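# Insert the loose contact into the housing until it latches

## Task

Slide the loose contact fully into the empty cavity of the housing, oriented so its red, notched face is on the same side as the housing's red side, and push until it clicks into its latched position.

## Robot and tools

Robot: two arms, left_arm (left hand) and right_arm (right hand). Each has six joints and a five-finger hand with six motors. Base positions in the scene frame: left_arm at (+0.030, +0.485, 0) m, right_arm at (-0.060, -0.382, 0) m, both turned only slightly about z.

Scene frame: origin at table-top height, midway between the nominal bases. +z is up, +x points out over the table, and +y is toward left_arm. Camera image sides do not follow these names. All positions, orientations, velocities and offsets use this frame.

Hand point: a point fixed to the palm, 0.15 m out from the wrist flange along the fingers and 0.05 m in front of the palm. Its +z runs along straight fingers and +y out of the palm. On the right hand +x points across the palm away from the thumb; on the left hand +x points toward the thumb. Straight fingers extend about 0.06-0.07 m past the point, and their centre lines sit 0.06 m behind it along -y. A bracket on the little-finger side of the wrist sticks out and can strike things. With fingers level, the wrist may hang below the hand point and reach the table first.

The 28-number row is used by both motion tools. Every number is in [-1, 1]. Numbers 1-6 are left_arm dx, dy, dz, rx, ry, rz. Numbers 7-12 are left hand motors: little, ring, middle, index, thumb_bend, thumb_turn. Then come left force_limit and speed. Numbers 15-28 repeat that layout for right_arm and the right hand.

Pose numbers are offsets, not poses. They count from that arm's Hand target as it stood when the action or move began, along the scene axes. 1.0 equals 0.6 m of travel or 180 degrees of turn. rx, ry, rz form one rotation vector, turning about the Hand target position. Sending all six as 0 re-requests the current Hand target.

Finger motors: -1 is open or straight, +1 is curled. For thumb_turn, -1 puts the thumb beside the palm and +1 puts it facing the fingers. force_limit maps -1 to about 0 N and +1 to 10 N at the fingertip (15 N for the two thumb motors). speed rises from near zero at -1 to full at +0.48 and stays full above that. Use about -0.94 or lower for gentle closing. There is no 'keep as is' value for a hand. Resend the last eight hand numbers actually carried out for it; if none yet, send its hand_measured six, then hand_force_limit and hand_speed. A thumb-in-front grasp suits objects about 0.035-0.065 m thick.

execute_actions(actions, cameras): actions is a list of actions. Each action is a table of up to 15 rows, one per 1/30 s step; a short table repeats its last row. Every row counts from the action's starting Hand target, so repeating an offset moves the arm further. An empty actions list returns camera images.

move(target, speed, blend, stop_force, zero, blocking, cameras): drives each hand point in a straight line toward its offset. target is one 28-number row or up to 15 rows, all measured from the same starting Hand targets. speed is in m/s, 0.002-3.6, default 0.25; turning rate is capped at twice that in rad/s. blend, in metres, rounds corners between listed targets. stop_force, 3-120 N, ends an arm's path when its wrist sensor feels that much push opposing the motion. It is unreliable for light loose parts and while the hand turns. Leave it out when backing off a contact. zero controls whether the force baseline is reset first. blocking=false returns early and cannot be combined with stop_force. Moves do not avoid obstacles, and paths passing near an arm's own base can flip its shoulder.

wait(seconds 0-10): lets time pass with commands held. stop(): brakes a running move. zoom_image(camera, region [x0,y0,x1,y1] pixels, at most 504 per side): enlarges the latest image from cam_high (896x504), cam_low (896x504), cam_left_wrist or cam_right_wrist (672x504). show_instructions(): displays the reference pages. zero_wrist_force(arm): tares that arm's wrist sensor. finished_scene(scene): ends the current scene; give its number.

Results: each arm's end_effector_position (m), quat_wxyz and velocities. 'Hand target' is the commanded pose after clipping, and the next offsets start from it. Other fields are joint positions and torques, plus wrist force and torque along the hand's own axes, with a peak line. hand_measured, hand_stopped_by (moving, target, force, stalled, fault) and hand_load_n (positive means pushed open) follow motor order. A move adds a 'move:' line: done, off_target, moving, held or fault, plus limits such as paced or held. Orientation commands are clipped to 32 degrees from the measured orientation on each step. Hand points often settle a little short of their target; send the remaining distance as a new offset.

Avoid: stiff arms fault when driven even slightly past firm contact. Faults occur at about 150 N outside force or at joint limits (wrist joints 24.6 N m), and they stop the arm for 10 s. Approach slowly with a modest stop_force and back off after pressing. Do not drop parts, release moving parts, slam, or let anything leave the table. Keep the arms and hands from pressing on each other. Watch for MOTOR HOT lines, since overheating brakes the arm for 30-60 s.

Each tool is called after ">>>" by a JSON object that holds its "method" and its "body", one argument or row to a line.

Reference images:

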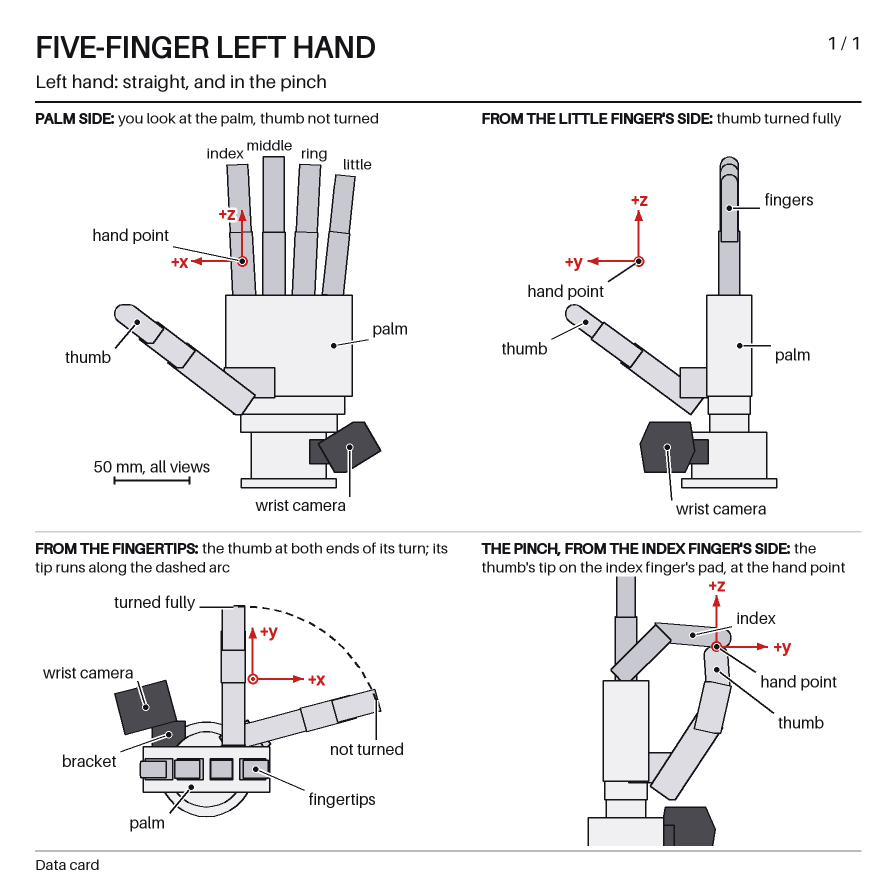

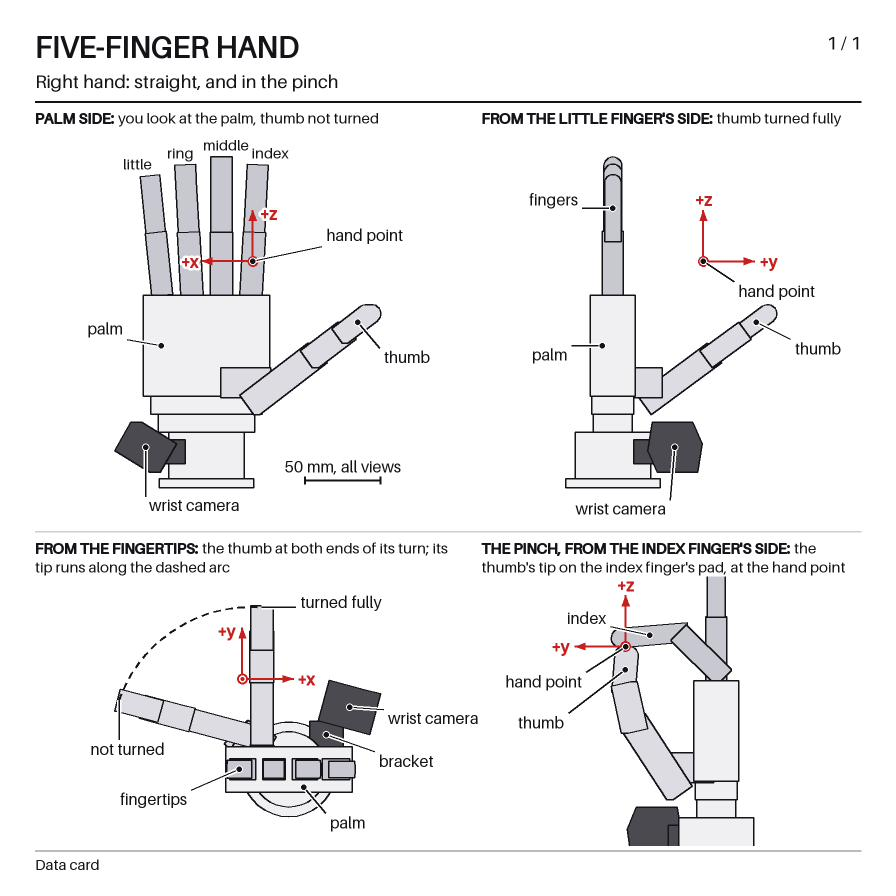

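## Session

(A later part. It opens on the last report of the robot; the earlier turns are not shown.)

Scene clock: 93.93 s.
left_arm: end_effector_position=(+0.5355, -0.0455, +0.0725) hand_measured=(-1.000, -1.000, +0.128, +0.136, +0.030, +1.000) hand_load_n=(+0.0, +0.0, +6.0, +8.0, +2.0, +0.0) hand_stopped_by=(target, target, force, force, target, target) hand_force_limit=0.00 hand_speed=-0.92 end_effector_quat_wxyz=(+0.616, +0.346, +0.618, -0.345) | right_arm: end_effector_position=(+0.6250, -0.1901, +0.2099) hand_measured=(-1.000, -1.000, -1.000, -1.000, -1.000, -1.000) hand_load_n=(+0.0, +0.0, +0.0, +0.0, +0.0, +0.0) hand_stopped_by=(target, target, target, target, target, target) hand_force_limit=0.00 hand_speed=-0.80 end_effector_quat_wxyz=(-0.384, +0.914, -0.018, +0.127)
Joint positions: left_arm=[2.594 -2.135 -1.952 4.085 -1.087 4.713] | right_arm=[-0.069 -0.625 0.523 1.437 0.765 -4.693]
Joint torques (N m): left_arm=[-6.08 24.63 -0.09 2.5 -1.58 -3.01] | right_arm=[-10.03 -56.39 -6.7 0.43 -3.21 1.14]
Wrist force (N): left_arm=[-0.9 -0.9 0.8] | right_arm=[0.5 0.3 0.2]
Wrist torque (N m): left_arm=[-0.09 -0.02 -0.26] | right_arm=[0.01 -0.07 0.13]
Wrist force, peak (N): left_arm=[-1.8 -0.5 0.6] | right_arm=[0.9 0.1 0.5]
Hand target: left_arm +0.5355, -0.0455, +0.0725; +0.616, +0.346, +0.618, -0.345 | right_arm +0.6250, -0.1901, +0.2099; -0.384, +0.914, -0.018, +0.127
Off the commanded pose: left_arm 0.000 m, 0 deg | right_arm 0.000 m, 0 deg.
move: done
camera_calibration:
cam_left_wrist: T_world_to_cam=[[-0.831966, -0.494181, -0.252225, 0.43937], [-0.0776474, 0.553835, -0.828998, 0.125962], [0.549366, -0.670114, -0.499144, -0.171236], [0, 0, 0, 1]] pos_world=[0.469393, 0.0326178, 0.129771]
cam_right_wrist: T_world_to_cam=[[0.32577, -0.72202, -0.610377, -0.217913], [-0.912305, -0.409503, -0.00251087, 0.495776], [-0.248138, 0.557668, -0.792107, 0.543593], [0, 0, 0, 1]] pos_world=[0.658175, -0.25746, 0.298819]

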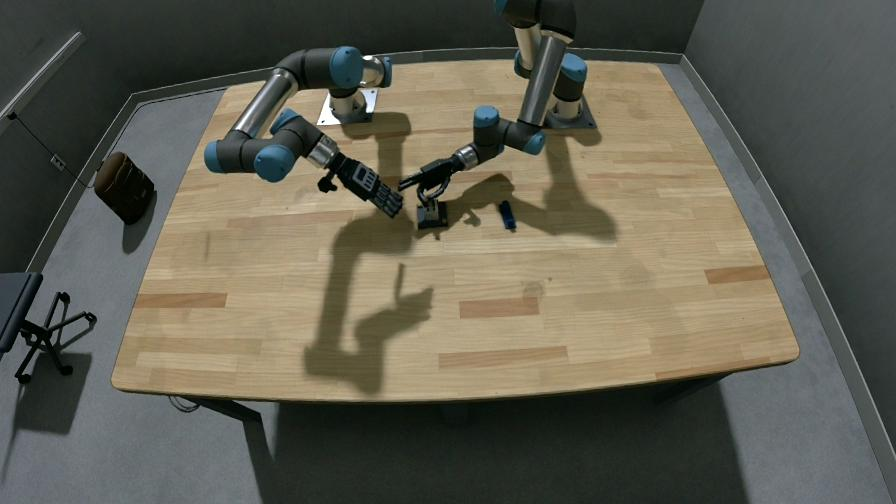

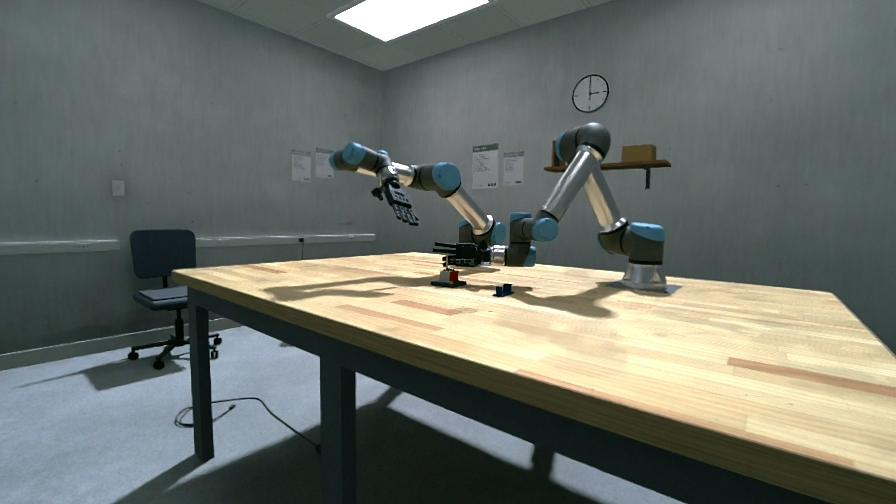

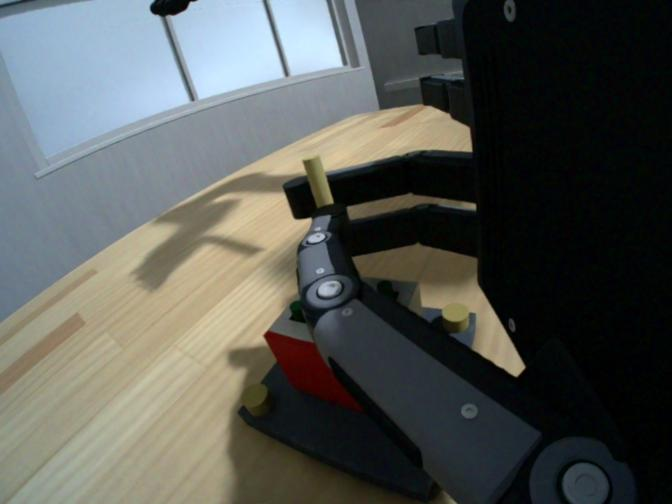

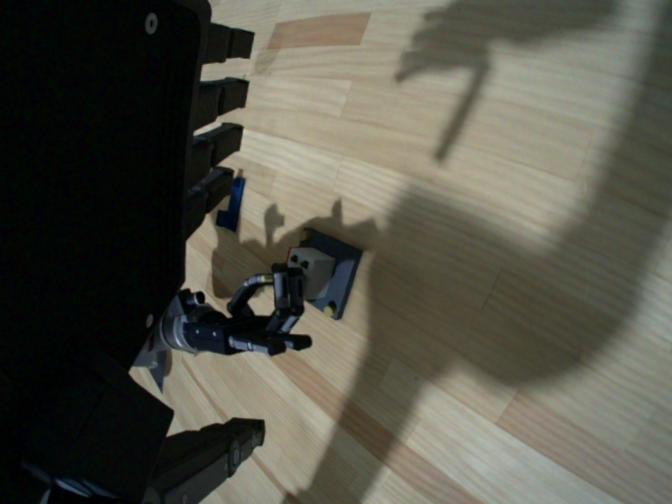

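>>> {"method": "execute_actions", "body": {
  "actions": [
    [[0, 0, 0, 0, 0, 0, -1, -1, 0.46, 0.46, 0.03, 1, 0.8, -0.9, 0, 0, 0, 0, 0, 0, -1, -1, -1, -1, -1, -1, 0, -0.8]]
  ]
}}

>>> {"method": "move", "body": {
  "target": [0, 0, -0.0183, 0, 0, 0, -1, -1, 0.46, 0.46, 0.03, 1, 0.8, -0.9, 0, 0, 0, 0, 0, 0, -1, -1, -1, -1, -1, -1, 0, -0.8],
  "speed": 0.012,
  "stop_force": 9,
  "cameras": ["all"]
}}

>>> {"method": "zoom_image", "body": {
  "camera": "cam_right_wrist",
  "region": [250, 230, 330, 310]
}}

>>> {"method": "zoom_image", "body": {
  "camera": "cam_low",
  "region": [430, 235, 480, 290]
}}

>>> {"method": "zoom_image", "body": {
  "camera": "cam_left_wrist",
  "region": [250, 130, 430, 330]
}}

Scene clock: 95.37 s.
left_arm: end_effector_position=(+0.5355, -0.0455, +0.0725) hand_measured=(-1.000, -1.000, +0.136, +0.142, +0.030, +1.000) hand_load_n=(+0.0, +0.0, +8.5, +10.5, +3.0, +0.0) hand_stopped_by=(target, target, force, force, target, target) hand_force_limit=0.80 hand_speed=-0.90 end_effector_quat_wxyz=(+0.616, +0.346, +0.618, -0.345) | right_arm: end_effector_position=(+0.6250, -0.1901, +0.2099) hand_measured=(-1.000, -1.000, -1.000, -1.000, -1.000, -1.000) hand_load_n=(+0.0, +0.0, +0.0, +0.0, +0.0, -0.5) hand_stopped_by=(target, target, target, target, target, target) hand_force_limit=0.00 hand_speed=-0.80 end_effector_quat_wxyz=(-0.384, +0.914, -0.018, +0.127)
Joint positions: left_arm=[2.594 -2.135 -1.952 4.085 -1.087 4.713] | right_arm=[-0.069 -0.625 0.523 1.437 0.765 -4.693]
Joint torques (N m): left_arm=[-5.55 26.64 -1.46 1.89 -1.6 -2.98] | right_arm=[-9.63 -55.88 -6.33 0.4 -3.27 1.09]
Wrist force (N): left_arm=[-0.9 -1.0 1.4] | right_arm=[0.5 0.2 0.1]
Wrist torque (N m): left_arm=[-0.09 -0.01 -0.27] | right_arm=[0.01 -0.07 0.13]
Wrist force, peak (N): left_arm=[-0.5 -1.0 2.0] | right_arm=[0.8 0.2 0.3]
Hand target: left_arm +0.5355, -0.0455, +0.0725; +0.616, +0.346, +0.618, -0.345 | right_arm +0.6250, -0.1901, +0.2099; -0.384, +0.914, -0.018, +0.127
Off the commanded pose: left_arm 0.000 m, 0 deg | right_arm 0.000 m, 0 deg.
Step readings (end_effector_position of left_arm | right_arm):
0: (+0.5355, -0.0455, +0.0725) | (+0.6250, -0.1901, +0.2099)
1: (+0.5355, -0.0455, +0.0725) | (+0.6250, -0.1901, +0.2099)
2: (+0.5355, -0.0455, +0.0725) | (+0.6250, -0.1901, +0.2099)
4: (+0.5355, -0.0455, +0.0725) | (+0.6250, -0.1901, +0.2099)
8: (+0.5355, -0.0455, +0.0725) | (+0.6250, -0.1901, +0.2099)
15: (+0.5355, -0.0455, +0.0725) | (+0.6250, -0.1901, +0.2099)

Scene clock: 97.17 s.
left_arm: end_effector_position=(+0.5355, -0.0455, +0.0615) hand_measured=(-1.000, -1.000, +0.136, +0.142, +0.030, +1.000) hand_load_n=(+0.0, +0.0, +8.5, +12.0, +3.0, -0.5) hand_stopped_by=(target, target, force, force, target, target) hand_force_limit=0.80 hand_speed=-0.90 end_effector_quat_wxyz=(+0.616, +0.346, +0.618, -0.345) | right_arm: end_effector_position=(+0.6250, -0.1901, +0.2099) hand_measured=(-1.000, -1.000, -1.000, -1.000, -1.000, -1.000) hand_load_n=(+0.0, +0.0, +0.0, +0.0, +0.0, -0.5) hand_stopped_by=(target, target, target, target, target, target) hand_force_limit=0.00 hand_speed=-0.80 end_effector_quat_wxyz=(-0.384, +0.914, -0.018, +0.127)
Joint positions: left_arm=[2.594 -2.158 -1.955 4.11 -1.087 4.713] | right_arm=[-0.069 -0.625 0.523 1.437 0.765 -4.693]
Joint torques (N m): left_arm=[-4.27 22.48 -1.7 1.44 -1.6 -1.58] | right_arm=[-9.73 -55.94 -6.94 0.46 -3.28 1.12]
Wrist force (N): left_arm=[-4.3 -5.2 1.7] | right_arm=[0.8 0.4 0.0]
Wrist torque (N m): left_arm=[-0.19 -0.09 -0.23] | right_arm=[0.05 -0.11 0.15]
Wrist force, peak (N): left_arm=[-7.1 -6.1 0.9] | right_arm=[0.8 0.5 0.3]
Hand target: left_arm +0.5355, -0.0455, +0.0615; +0.616, +0.346, +0.618, -0.345 | right_arm +0.6250, -0.1901, +0.2099; -0.384, +0.914, -0.018, +0.127
Off the commanded pose: left_arm 0.000 m, 0 deg | right_arm 0.000 m, 0 deg.
move: done
camera_calibration:
cam_left_wrist: T_world_to_cam=[[-0.831966, -0.494181, -0.252225, 0.436595], [-0.0776474, 0.553835, -0.828998, 0.116843], [0.549366, -0.670114, -0.499144, -0.176727], [0, 0, 0, 1]] pos_world=[0.469393, 0.0326178, 0.118771]
cam_right_wrist: T_world_to_cam=[[0.32577, -0.72202, -0.610377, -0.217913], [-0.912305, -0.409503, -0.00251087, 0.495776], [-0.248138, 0.557668, -0.792107, 0.543593], [0, 0, 0, 1]] pos_world=[0.658175, -0.25746, 0.298819]

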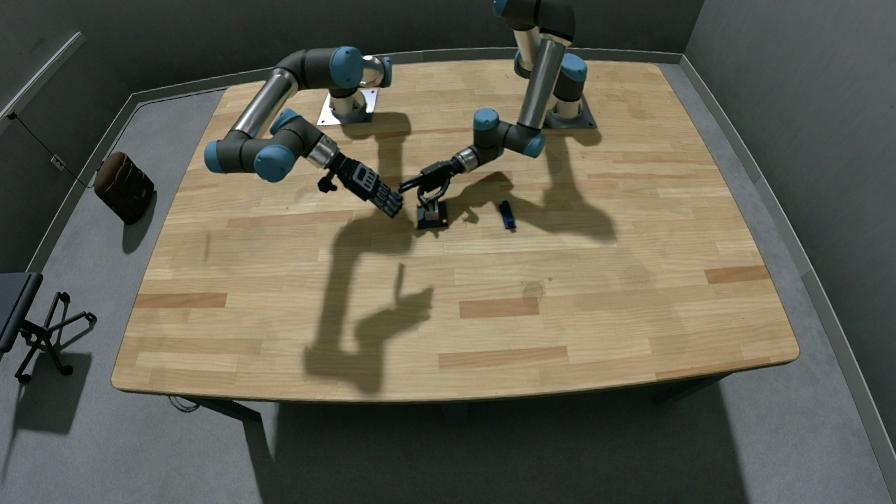

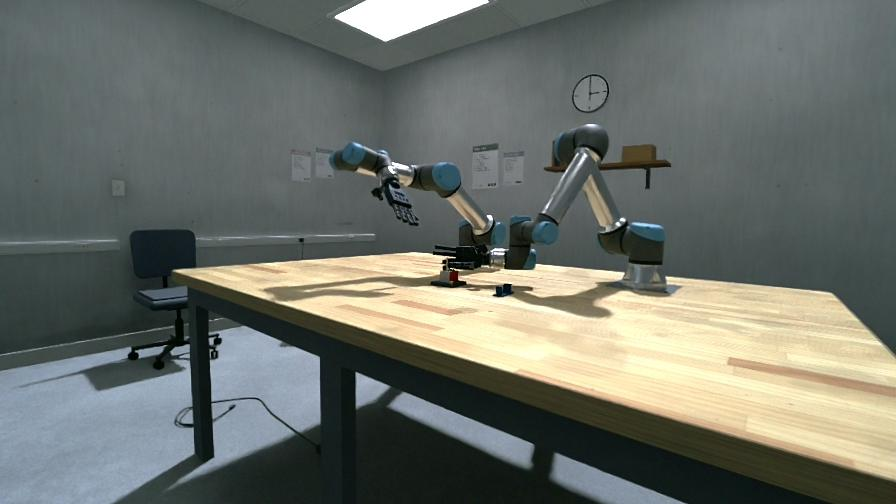

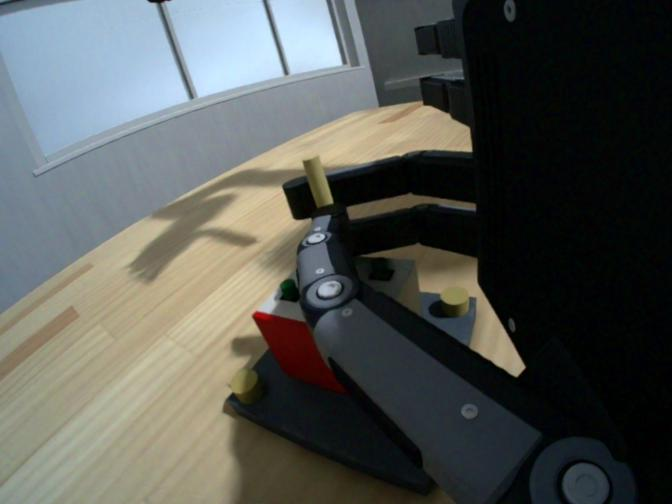

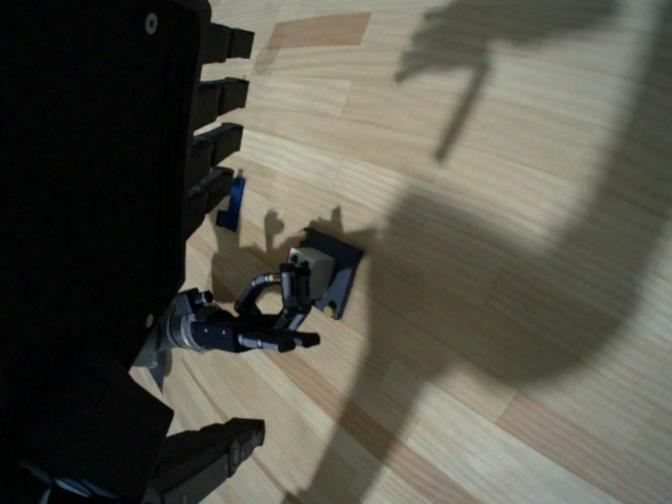

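Scaled by 6.300 from the camera's 672x504 image, which has a finer 960x720 frame.

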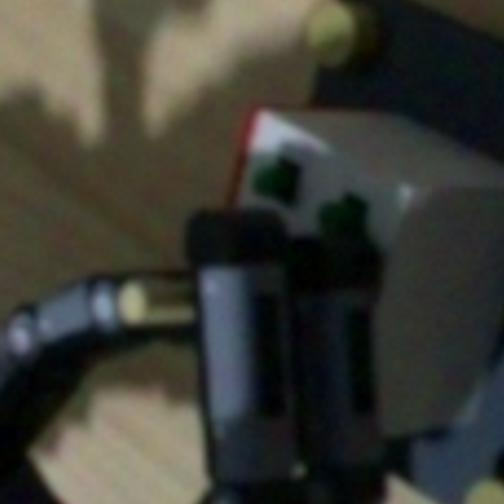

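Scaled by 9.164 from the camera's 896x504 image, which has a finer 1280x720 frame.

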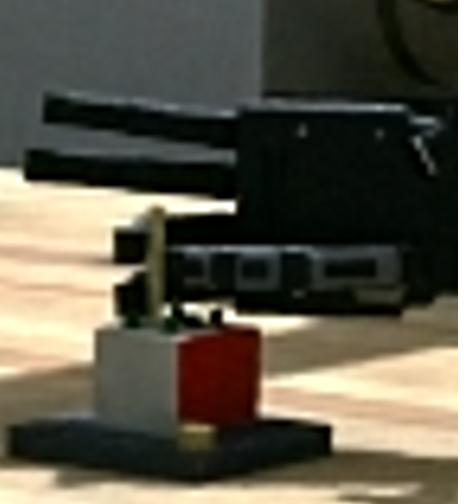

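Scaled by 2.520 from the camera's 672x504 image, which has a finer 960x720 frame.

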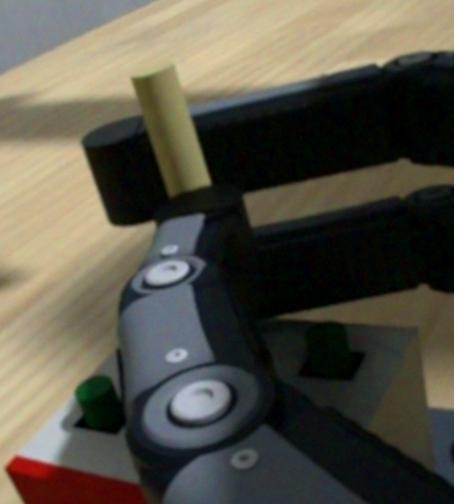

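>>> {"method": "move", "body": {
  "target": [0, 0, -0.0117, 0, 0, 0, -1, -1, 0.46, 0.46, 0.03, 1, 0.8, -0.9, 0, 0, 0, 0, 0, 0, -1, -1, -1, -1, -1, -1, 0, -0.8],
  "speed": 0.012,
  "stop_force": 10,
  "cameras": ["cam_low", "cam_left_wrist", "cam_right_wrist"]
}}

>>> {"method": "zoom_image", "body": {
  "camera": "cam_low",
  "region": [430, 235, 480, 290]
}}

>>> {"method": "zoom_image", "body": {
  "camera": "cam_left_wrist",
  "region": [250, 130, 430, 330]
}}

>>> {"method": "zoom_image", "body": {
  "camera": "cam_right_wrist",
  "region": [250, 230, 330, 310]
}}

Scene clock: 99.70 s.
left_arm: end_effector_position=(+0.5355, -0.0455, +0.0588) hand_measured=(-1.000, -1.000, +0.136, +0.142, +0.030, +1.000) hand_load_n=(+0.0, +0.0, +8.0, +10.5, +2.5, -0.5) hand_stopped_by=(target, target, force, force, target, target) hand_force_limit=0.80 hand_speed=-0.90 end_effector_quat_wxyz=(+0.616, +0.346, +0.618, -0.345) | right_arm: end_effector_position=(+0.6250, -0.1901, +0.2099) hand_measured=(-1.000, -1.000, -1.000, -1.000, -1.000, -1.000) hand_load_n=(+0.0, +0.0, +0.0, +0.0, +0.0, +0.0) hand_stopped_by=(target, target, target, target, target, target) hand_force_limit=0.00 hand_speed=-0.80 end_effector_quat_wxyz=(-0.384, +0.914, -0.018, +0.127)
Joint positions: left_arm=[2.594 -2.164 -1.955 4.117 -1.087 4.713] | right_arm=[-0.069 -0.625 0.523 1.437 0.765 -4.693]
Joint torques (N m): left_arm=[-1.9 44.4 -4.24 -1.99 -1.41 -1] | right_arm=[-9.73 -55.85 -6.75 0.4 -3.31 1.1]
Wrist force (N): left_arm=[-11.2 -6.2 0.5] | right_arm=[0.5 0.1 0.5]
Wrist torque (N m): left_arm=[-0.14 -0.26 -0.22] | right_arm=[-0.03 -0.08 0.12]
Wrist force, peak (N): left_arm=[-19.9 -11.7 -2.5] | right_arm=[1.0 0.2 0.2]
Hand target: left_arm +0.5355, -0.0455, +0.0588; +0.616, +0.346, +0.618, -0.345 (not the last commanded pose) | right_arm +0.6250, -0.1901, +0.2099; -0.384, +0.914, -0.018, +0.127
Off the commanded pose: left_arm 0.004 m, 0 deg | right_arm 0.000 m, 0 deg.
move: contact (left_arm)
camera_calibration:
cam_left_wrist: T_world_to_cam=[[-0.831927, -0.494187, -0.252343, 0.43591], [-0.0774467, 0.553728, -0.829088, 0.114524], [0.549454, -0.670198, -0.498934, -0.178138], [0, 0, 0, 1]] pos_world=[0.469393, 0.032618, 0.116071]
cam_right_wrist: T_world_to_cam=[[0.32577, -0.72202, -0.610377, -0.217913], [-0.912305, -0.409503, -0.00251087, 0.495776], [-0.248138, 0.557668, -0.792107, 0.543593], [0, 0, 0, 1]] pos_world=[0.658175, -0.25746, 0.298819]
Images, in order (width x height): cam_low 896x504, cam_left_wrist 672x504, cam_right_wrist 672x504.

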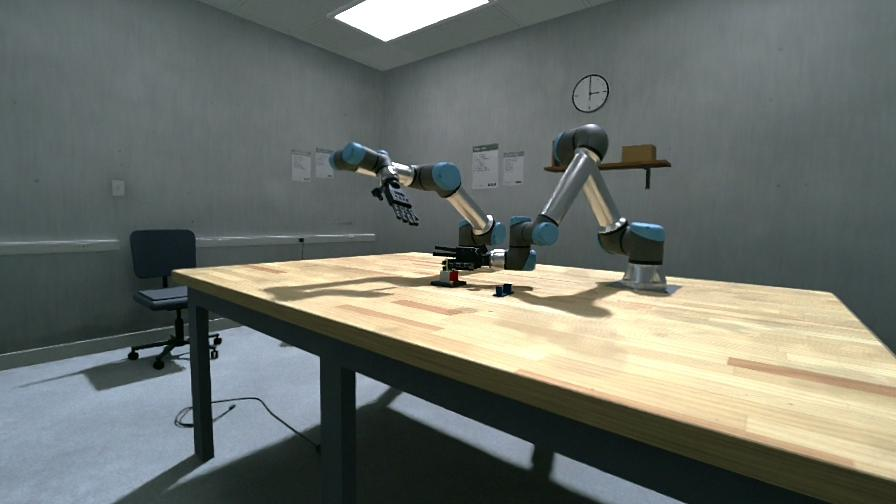

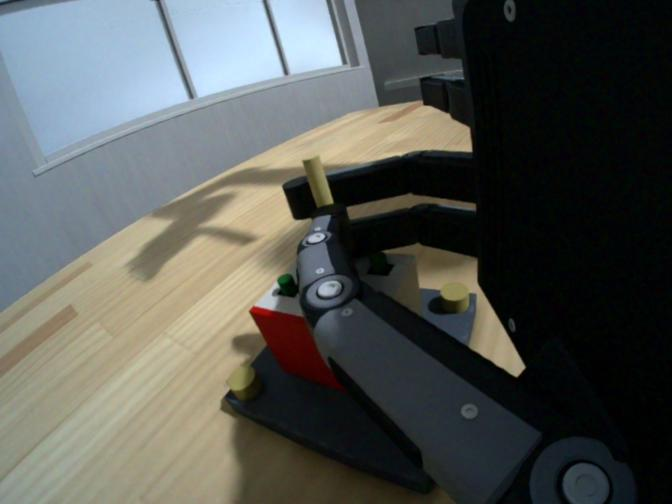

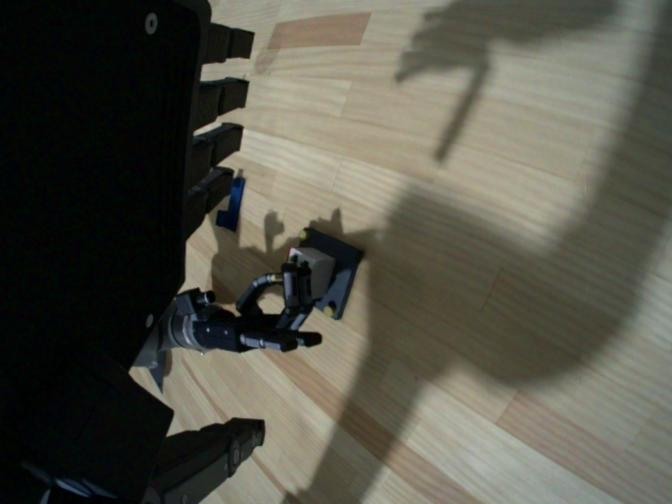

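Scaled by 9.164 from the camera's 896x504 image, which has a finer 1280x720 frame.

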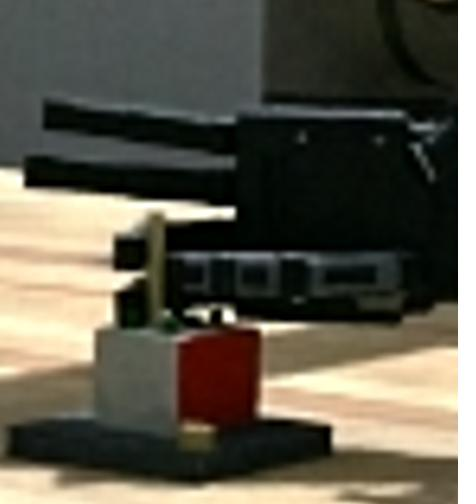

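Scaled by 2.520 from the camera's 672x504 image, which has a finer 960x720 frame.

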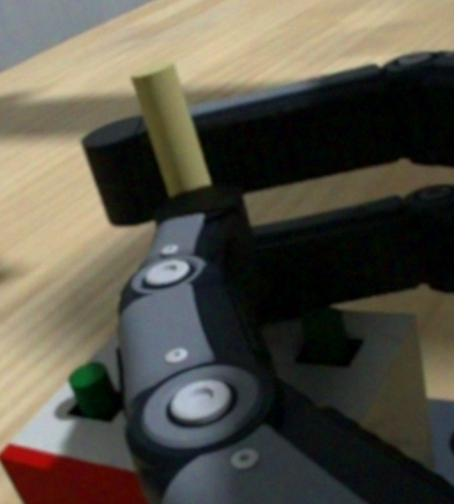

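Scaled by 6.300 from the camera's 672x504 image, which has a finer 960x720 frame.

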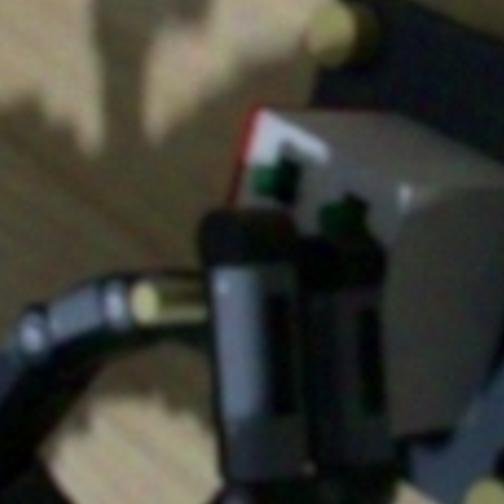

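>>> {"method": "execute_actions", "body": {
  "actions": [
    [[0, 0, 0, 0, 0, 0, -1, -1, -0.1, -0.1, -0.4, 1, 0.0, -0.5, 0, 0, 0, 0, 0, 0, -1, -1, -1, -1, -1, -1, 0, -0.8]]
  ],
  "cameras": ["cam_low", "cam_left_wrist"]
}}

>>> {"method": "zoom_image", "body": {
  "camera": "cam_left_wrist",
  "region": [250, 130, 430, 330]
}}

>>> {"method": "zoom_image", "body": {
  "camera": "cam_low",
  "region": [430, 235, 480, 290]
}}

Scene clock: 102.00 s.
left_arm: end_effector_position=(+0.5355, -0.0455, +0.0588) hand_measured=(-1.000, -1.000, -0.100, -0.100, -0.400, +1.000) hand_load_n=(+0.0, +0.0, +0.0, +0.0, +0.0, +0.0) hand_stopped_by=(target, target, target, target, target, target) hand_force_limit=0.00 hand_speed=-0.50 end_effector_quat_wxyz=(+0.616, +0.346, +0.618, -0.345) | right_arm: end_effector_position=(+0.6250, -0.1901, +0.2099) hand_measured=(-1.000, -1.000, -1.000, -1.000, -1.000, -1.000) hand_load_n=(+0.0, +0.0, +0.0, +0.0, +0.0, +0.0) hand_stopped_by=(target, target, target, target, target, target) hand_force_limit=0.00 hand_speed=-0.80 end_effector_quat_wxyz=(-0.384, +0.914, -0.018, +0.127)
Joint positions: left_arm=[2.594 -2.164 -1.955 4.117 -1.087 4.713] | right_arm=[-0.069 -0.625 0.523 1.437 0.765 -4.693]
Joint torques (N m): left_arm=[1.5 41.71 6.96 0.65 1.11 -0.97] | right_arm=[-9.35 -55.65 -6.77 0.4 -3.24 1.06]
Wrist force (N): left_arm=[-1.1 -0.6 -0.8] | right_arm=[0.6 0.3 0.4]
Wrist torque (N m): left_arm=[-0.12 0.12 -0.27] | right_arm=[0.00 -0.09 0.14]
Wrist force, peak (N): left_arm=[-12.8 -6.1 -7.7] | right_arm=[0.9 0.2 0.4]
Hand target: left_arm +0.5355, -0.0455, +0.0588; +0.616, +0.346, +0.618, -0.345 | right_arm +0.6250, -0.1901, +0.2099; -0.384, +0.914, -0.018, +0.127
Off the commanded pose: left_arm 0.000 m, 0 deg | right_arm 0.000 m, 0 deg.
Step readings (end_effector_position of left_arm | right_arm):
0: (+0.5355, -0.0455, +0.0588) | (+0.6250, -0.1901, +0.2099)
1: (+0.5355, -0.0455, +0.0588) | (+0.6250, -0.1901, +0.2099)
2: (+0.5355, -0.0455, +0.0588) | (+0.6250, -0.1901, +0.2099)
4: (+0.5355, -0.0455, +0.0588) | (+0.6250, -0.1901, +0.2099)
8: (+0.5355, -0.0455, +0.0588) | (+0.6250, -0.1901, +0.2099)
15: (+0.5355, -0.0455, +0.0588) | (+0.6250, -0.1901, +0.2099)
camera_calibration:
cam_left_wrist: T_world_to_cam=[[-0.831927, -0.494187, -0.252343, 0.43591], [-0.0774467, 0.553728, -0.829088, 0.114524], [0.549454, -0.670198, -0.498934, -0.178138], [0, 0, 0, 1]] pos_world=[0.469393, 0.032618, 0.116071]
Images, in order (width x height): cam_low 896x504, cam_left_wrist 672x504.

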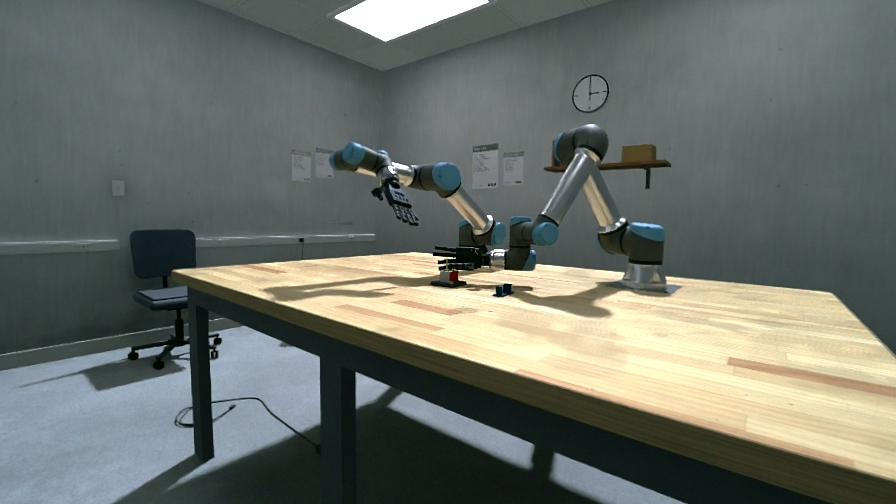

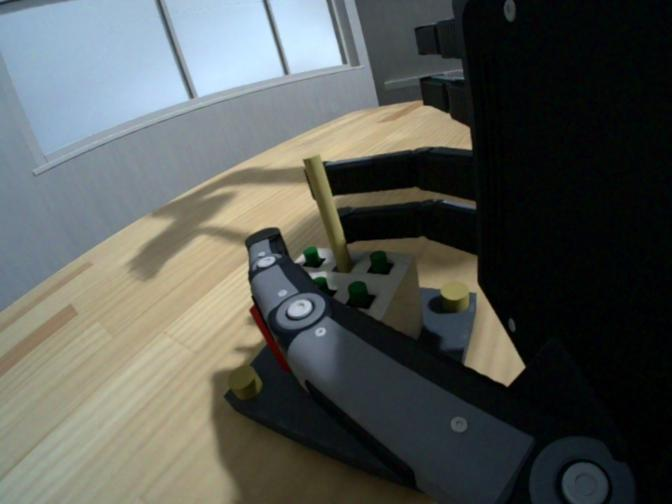

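Scaled by 2.520 from the camera's 672x504 image, which has a finer 960x720 frame.

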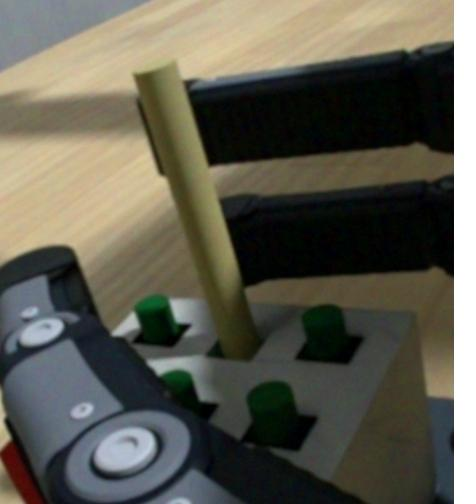

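Scaled by 9.164 from the camera's 896x504 image, which has a finer 1280x720 frame.

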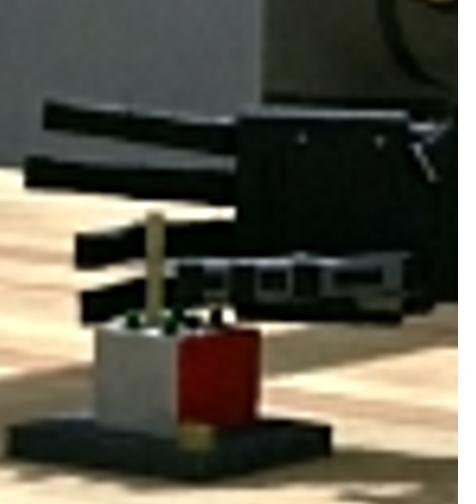

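>>> {"method": "zoom_image", "body": {
  "camera": "cam_left_wrist",
  "region": [300, 230, 420, 320]
}}

>>> {"method": "zoom_image", "body": {
  "camera": "cam_low",
  "region": [435, 252, 465, 285]
}}

Scaled by 4.200 from the camera's 672x504 image, which has a finer 960x720 frame.

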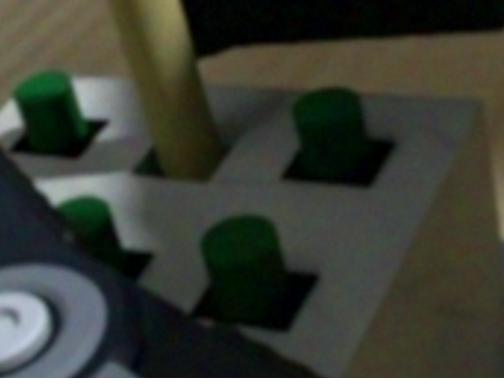

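Scaled by 15.273 from the camera's 896x504 image, which has a finer 1280x720 frame.

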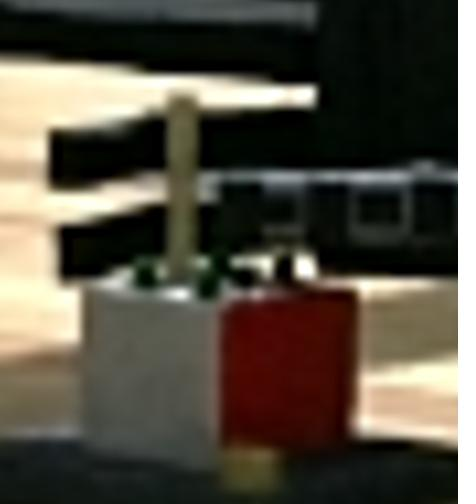

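>>> {"method": "move", "body": {
  "target": [0, 0, 0.02, 0, 0, 0, -1, -1, -0.1, -0.1, -0.4, 1, 0.0, -0.5, 0, 0, 0, 0, 0, 0, -1, -1, -1, -1, -1, -1, 0, -0.8],
  "speed": 0.05
}}

>>> {"method": "execute_actions", "body": {
  "actions": [
    [[0, 0, 0, 0, 0, 0, -1, -1, 0.07, 0.07, 0.03, 1, -0.7, -0.6, 0, 0, 0, 0, 0, 0, -1, -1, -1, -1, -1, -1, 0, -0.8]]
  ],
  "cameras": ["cam_left_wrist"]
}}

>>> {"method": "zoom_image", "body": {
  "camera": "cam_left_wrist",
  "region": [250, 130, 430, 330]
}}

Scene clock: 103.73 s.
left_arm: end_effector_position=(+0.5355, -0.0455, +0.0707) hand_measured=(-1.000, -1.000, -0.100, -0.100, -0.400, +1.000) hand_load_n=(+0.0, +0.0, +0.0, +0.0, +0.0, +0.0) hand_stopped_by=(target, target, target, target, target, target) hand_force_limit=0.00 hand_speed=-0.50 end_effector_quat_wxyz=(+0.616, +0.346, +0.618, -0.345) | right_arm: end_effector_position=(+0.6250, -0.1901, +0.2099) hand_measured=(-1.000, -1.000, -1.000, -1.000, -1.000, -1.000) hand_load_n=(+0.0, +0.0, +0.0, +0.0, +0.0, +0.0) hand_stopped_by=(target, target, target, target, target, target) hand_force_limit=0.00 hand_speed=-0.80 end_effector_quat_wxyz=(-0.384, +0.914, -0.018, +0.127)
Joint positions: left_arm=[2.594 -2.139 -1.953 4.09 -1.087 4.713] | right_arm=[-0.069 -0.625 0.523 1.437 0.765 -4.693]
Joint torques (N m): left_arm=[4.09 51.66 27.2 -0.24 1.73 -2.42] | right_arm=[-9.12 -55.82 -6.53 0.45 -3.22 1.02]
Wrist force (N): left_arm=[-0.9 -0.5 -0.7] | right_arm=[0.8 0.2 0.4]
Wrist torque (N m): left_arm=[-0.11 0.10 -0.27] | right_arm=[-0.01 -0.12 0.14]
Wrist force, peak (N): left_arm=[-1.3 -0.6 -0.8] | right_arm=[0.9 0.4 0.3]
Hand target: left_arm +0.5355, -0.0455, +0.0708; +0.616, +0.346, +0.618, -0.345 | right_arm +0.6250, -0.1901, +0.2099; -0.384, +0.914, -0.018, +0.127
Off the commanded pose: left_arm 0.000 m, 0 deg | right_arm 0.000 m, 0 deg.
move: done

Scene clock: 104.73 s.
left_arm: end_effector_position=(+0.5355, -0.0455, +0.0708) hand_measured=(-1.000, -1.000, +0.070, +0.070, +0.016, +1.000) hand_load_n=(+0.0, +0.0, +0.0, +0.0, +2.0, +0.0) hand_stopped_by=(target, target, target, target, force, target) hand_force_limit=-0.70 hand_speed=-0.60 end_effector_quat_wxyz=(+0.616, +0.346, +0.618, -0.345) | right_arm: end_effector_position=(+0.6250, -0.1901, +0.2099) hand_measured=(-1.000, -1.000, -1.000, -1.000, -1.000, -1.000) hand_load_n=(+0.0, +0.0, -0.5, +0.0, +0.0, +0.0) hand_stopped_by=(target, target, target, target, target, target) hand_force_limit=0.00 hand_speed=-0.80 end_effector_quat_wxyz=(-0.384, +0.914, -0.018, +0.127)
Joint positions: left_arm=[2.594 -2.139 -1.953 4.089 -1.087 4.713] | right_arm=[-0.069 -0.625 0.523 1.437 0.765 -4.693]
Joint torques (N m): left_arm=[5.03 51.66 26.57 -0.08 1.64 -2.81] | right_arm=[-9.33 -56.02 -6.97 0.4 -3.22 1.02]
Wrist force (N): left_arm=[-1.1 0.7 -3.2] | right_arm=[0.7 0.2 0.2]
Wrist torque (N m): left_arm=[-0.08 0.11 -0.30] | right_arm=[0.01 -0.10 0.14]
Wrist force, peak (N): left_arm=[-1.1 0.8 -3.2] | right_arm=[0.8 0.5 0.5]
Hand target: left_arm +0.5355, -0.0455, +0.0708; +0.616, +0.346, +0.618, -0.345 | right_arm +0.6250, -0.1901, +0.2099; -0.384, +0.914, -0.018, +0.127
Off the commanded pose: left_arm 0.000 m, 0 deg | right_arm 0.000 m, 0 deg.
Step readings (end_effector_position of left_arm | right_arm):
0: (+0.5355, -0.0455, +0.0707) | (+0.6250, -0.1901, +0.2099)
1: (+0.5355, -0.0455, +0.0707) | (+0.6250, -0.1901, +0.2099)
2: (+0.5355, -0.0455, +0.0708) | (+0.6250, -0.1901, +0.2099)
4: (+0.5355, -0.0455, +0.0708) | (+0.6250, -0.1901, +0.2099)
8: (+0.5355, -0.0455, +0.0708) | (+0.6250, -0.1901, +0.2099)
15: (+0.5355, -0.0455, +0.0708) | (+0.6250, -0.1901, +0.2099)
camera_calibration:
cam_left_wrist: T_world_to_cam=[[-0.831927, -0.494187, -0.252343, 0.438938], [-0.0774467, 0.553728, -0.829088, 0.124473], [0.549454, -0.670198, -0.498934, -0.17215], [0, 0, 0, 1]] pos_world=[0.469393, 0.032618, 0.128071]
Images, in order (width x height): cam_left_wrist 672x504.

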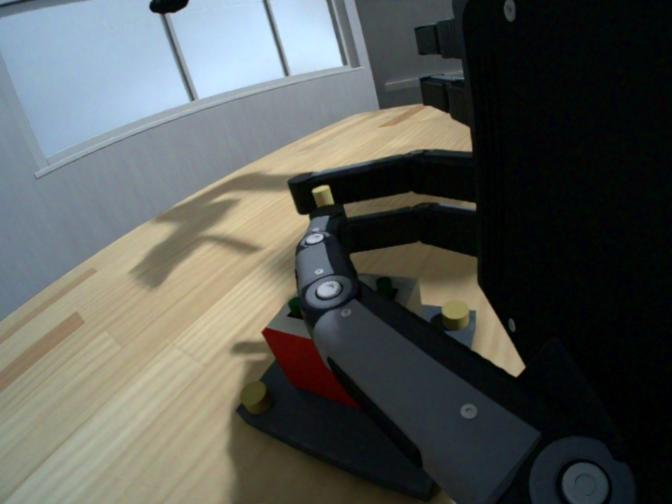

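Scaled by 2.520 from the camera's 672x504 image, which has a finer 960x720 frame.

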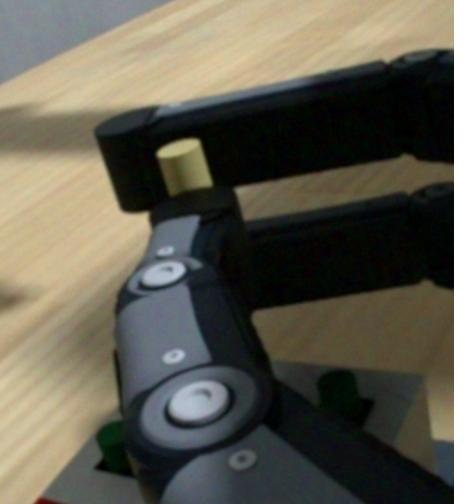

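>>> {"method": "execute_actions", "body": {
  "actions": [
    [[0, 0, 0, 0, 0, 0, -1, -1, 0.46, 0.46, 0.03, 1, 0.8, -0.88, 0, 0, 0, 0, 0, 0, -1, -1, -1, -1, -1, -1, 0, -0.8]]
  ]
}}

>>> {"method": "move", "body": {
  "target": [0, 0, -0.02, 0, 0, 0, -1, -1, 0.46, 0.46, 0.03, 1, 0.8, -0.88, 0, 0, 0, 0, 0, 0, -1, -1, -1, -1, -1, -1, 0, -0.8],
  "speed": 0.01,
  "stop_force": 12,
  "cameras": ["cam_low", "cam_left_wrist"]
}}

>>> {"method": "zoom_image", "body": {
  "camera": "cam_left_wrist",
  "region": [250, 130, 430, 330]
}}

>>> {"method": "zoom_image", "body": {
  "camera": "cam_low",
  "region": [435, 252, 465, 285]
}}

Scene clock: 105.87 s.
left_arm: end_effector_position=(+0.5355, -0.0455, +0.0708) hand_measured=(-1.000, -1.000, +0.144, +0.144, +0.014, +1.000) hand_load_n=(+0.0, +0.0, +11.5, +11.5, +4.5, +0.5) hand_stopped_by=(target, target, force, force, force, target) hand_force_limit=0.80 hand_speed=-0.88 end_effector_quat_wxyz=(+0.616, +0.346, +0.618, -0.345) | right_arm: end_effector_position=(+0.6250, -0.1901, +0.2099) hand_measured=(-1.000, -1.000, -1.000, -1.000, -1.000, -1.000) hand_load_n=(+0.0, -0.5, +0.0, +0.0, +0.0, +0.0) hand_stopped_by=(target, target, target, target, target, target) hand_force_limit=0.00 hand_speed=-0.80 end_effector_quat_wxyz=(-0.384, +0.914, -0.018, +0.127)
Joint positions: left_arm=[2.594 -2.139 -1.953 4.089 -1.087 4.713] | right_arm=[-0.069 -0.625 0.523 1.437 0.765 -4.693]
Joint torques (N m): left_arm=[5.24 51.36 25.38 1.35 1.76 -2.53] | right_arm=[-9.54 -55.66 -7.02 0.5 -3.33 1.06]
Wrist force (N): left_arm=[-1.2 -1.1 1.5] | right_arm=[0.6 0.0 0.4]
Wrist torque (N m): left_arm=[-0.12 0.04 -0.29] | right_arm=[-0.03 -0.09 0.13]
Wrist force, peak (N): left_arm=[-1.3 0.5 -3.3] | right_arm=[0.8 0.3 0.3]
Hand target: left_arm +0.5355, -0.0455, +0.0708; +0.616, +0.346, +0.618, -0.345 | right_arm +0.6250, -0.1901, +0.2099; -0.384, +0.914, -0.018, +0.127
Off the commanded pose: left_arm 0.000 m, 0 deg | right_arm 0.000 m, 0 deg.
Step readings (end_effector_position of left_arm | right_arm):
0: (+0.5355, -0.0455, +0.0708) | (+0.6250, -0.1901, +0.2099)
1: (+0.5355, -0.0455, +0.0708) | (+0.6250, -0.1901, +0.2099)
2: (+0.5355, -0.0455, +0.0708) | (+0.6250, -0.1901, +0.2099)
4: (+0.5355, -0.0455, +0.0708) | (+0.6250, -0.1901, +0.2099)
8: (+0.5355, -0.0455, +0.0708) | (+0.6250, -0.1901, +0.2099)
15: (+0.5355, -0.0455, +0.0708) | (+0.6250, -0.1901, +0.2099)

Scene clock: 108.03 s.
left_arm: end_effector_position=(+0.5355, -0.0455, +0.0618) hand_measured=(-1.000, -1.000, +0.144, +0.144, +0.014, +1.000) hand_load_n=(+0.0, +0.0, +12.5, +10.5, +4.5, -3.0) hand_stopped_by=(target, target, force, force, force, target) hand_force_limit=0.80 hand_speed=-0.88 end_effector_quat_wxyz=(+0.616, +0.346, +0.618, -0.345) | right_arm: end_effector_position=(+0.6250, -0.1901, +0.2099) hand_measured=(-1.000, -1.000, -1.000, -1.000, -1.000, -1.000) hand_load_n=(+0.0, +0.0, +0.0, +0.0, +0.0, +0.0) hand_stopped_by=(target, target, target, target, target, target) hand_force_limit=0.00 hand_speed=-0.80 end_effector_quat_wxyz=(-0.384, +0.914, -0.018, +0.127)
Joint positions: left_arm=[2.594 -2.157 -1.955 4.11 -1.087 4.713] | right_arm=[-0.069 -0.625 0.523 1.437 0.765 -4.693]
Joint torques (N m): left_arm=[5.05 46.07 12.47 -1.7 0.12 -1.49] | right_arm=[-9.4 -55.68 -6.98 0.48 -3.12 1]
Wrist force (N): left_arm=[-9.3 -3.8 1.9] | right_arm=[0.5 0.3 0.4]
Wrist torque (N m): left_arm=[-0.19 -0.03 -0.25] | right_arm=[0.01 -0.07 0.13]
Wrist force, peak (N): left_arm=[-15.9 -5.0 1.0] | right_arm=[0.7 0.4 0.6]
Hand target: left_arm +0.5356, -0.0455, +0.0619; +0.616, +0.346, +0.618, -0.345 (not the last commanded pose) | right_arm +0.6250, -0.1901, +0.2099; -0.384, +0.914, -0.018, +0.127
Off the commanded pose: left_arm 0.003 m, 0 deg | right_arm 0.000 m, 0 deg.
move: contact (left_arm)
camera_calibration:
cam_left_wrist: T_world_to_cam=[[-0.83187, -0.494242, -0.252423, 0.436651], [-0.077371, 0.553683, -0.829125, 0.116982], [0.549551, -0.670194, -0.498832, -0.176699], [0, 0, 0, 1]] pos_world=[0.469392, 0.0326179, 0.11907]
Images, in order (width x height): cam_low 896x504, cam_left_wrist 672x504.

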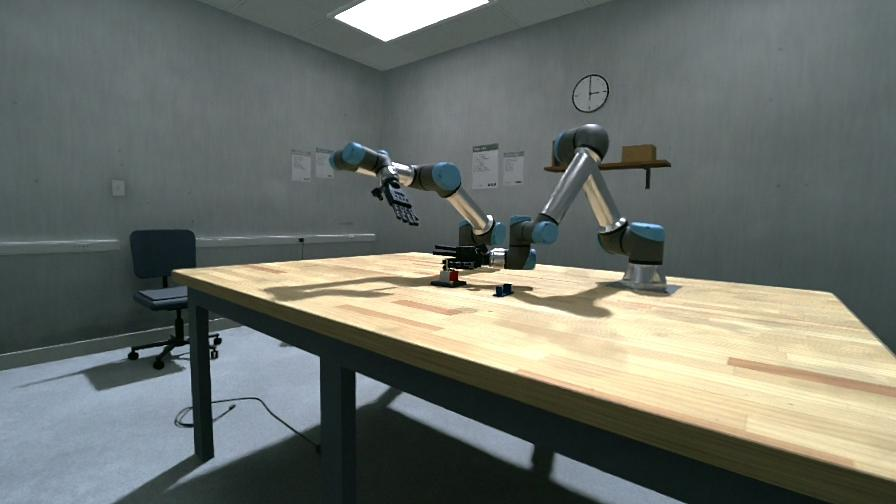

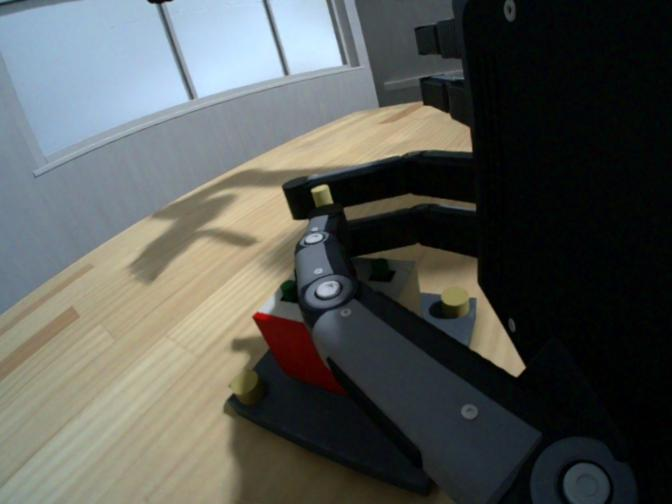

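Scaled by 2.520 from the camera's 672x504 image, which has a finer 960x720 frame.

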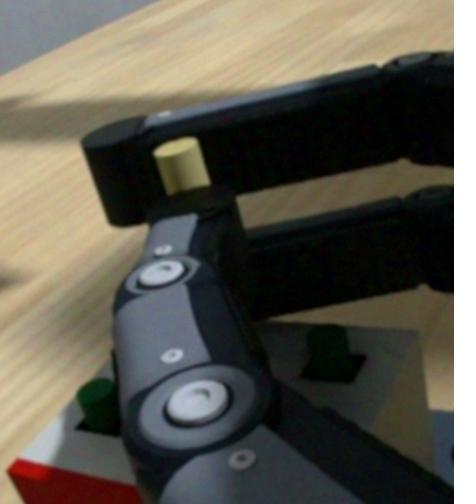

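Scaled by 15.273 from the camera's 896x504 image, which has a finer 1280x720 frame.

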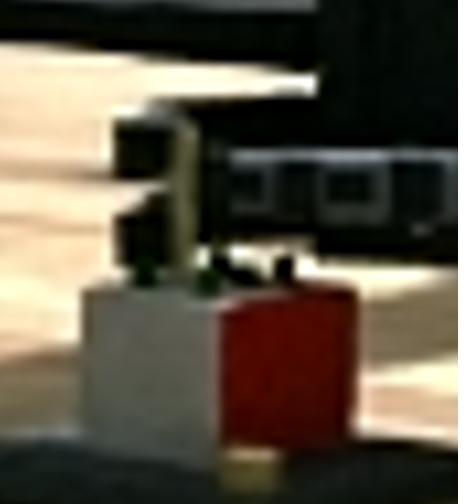

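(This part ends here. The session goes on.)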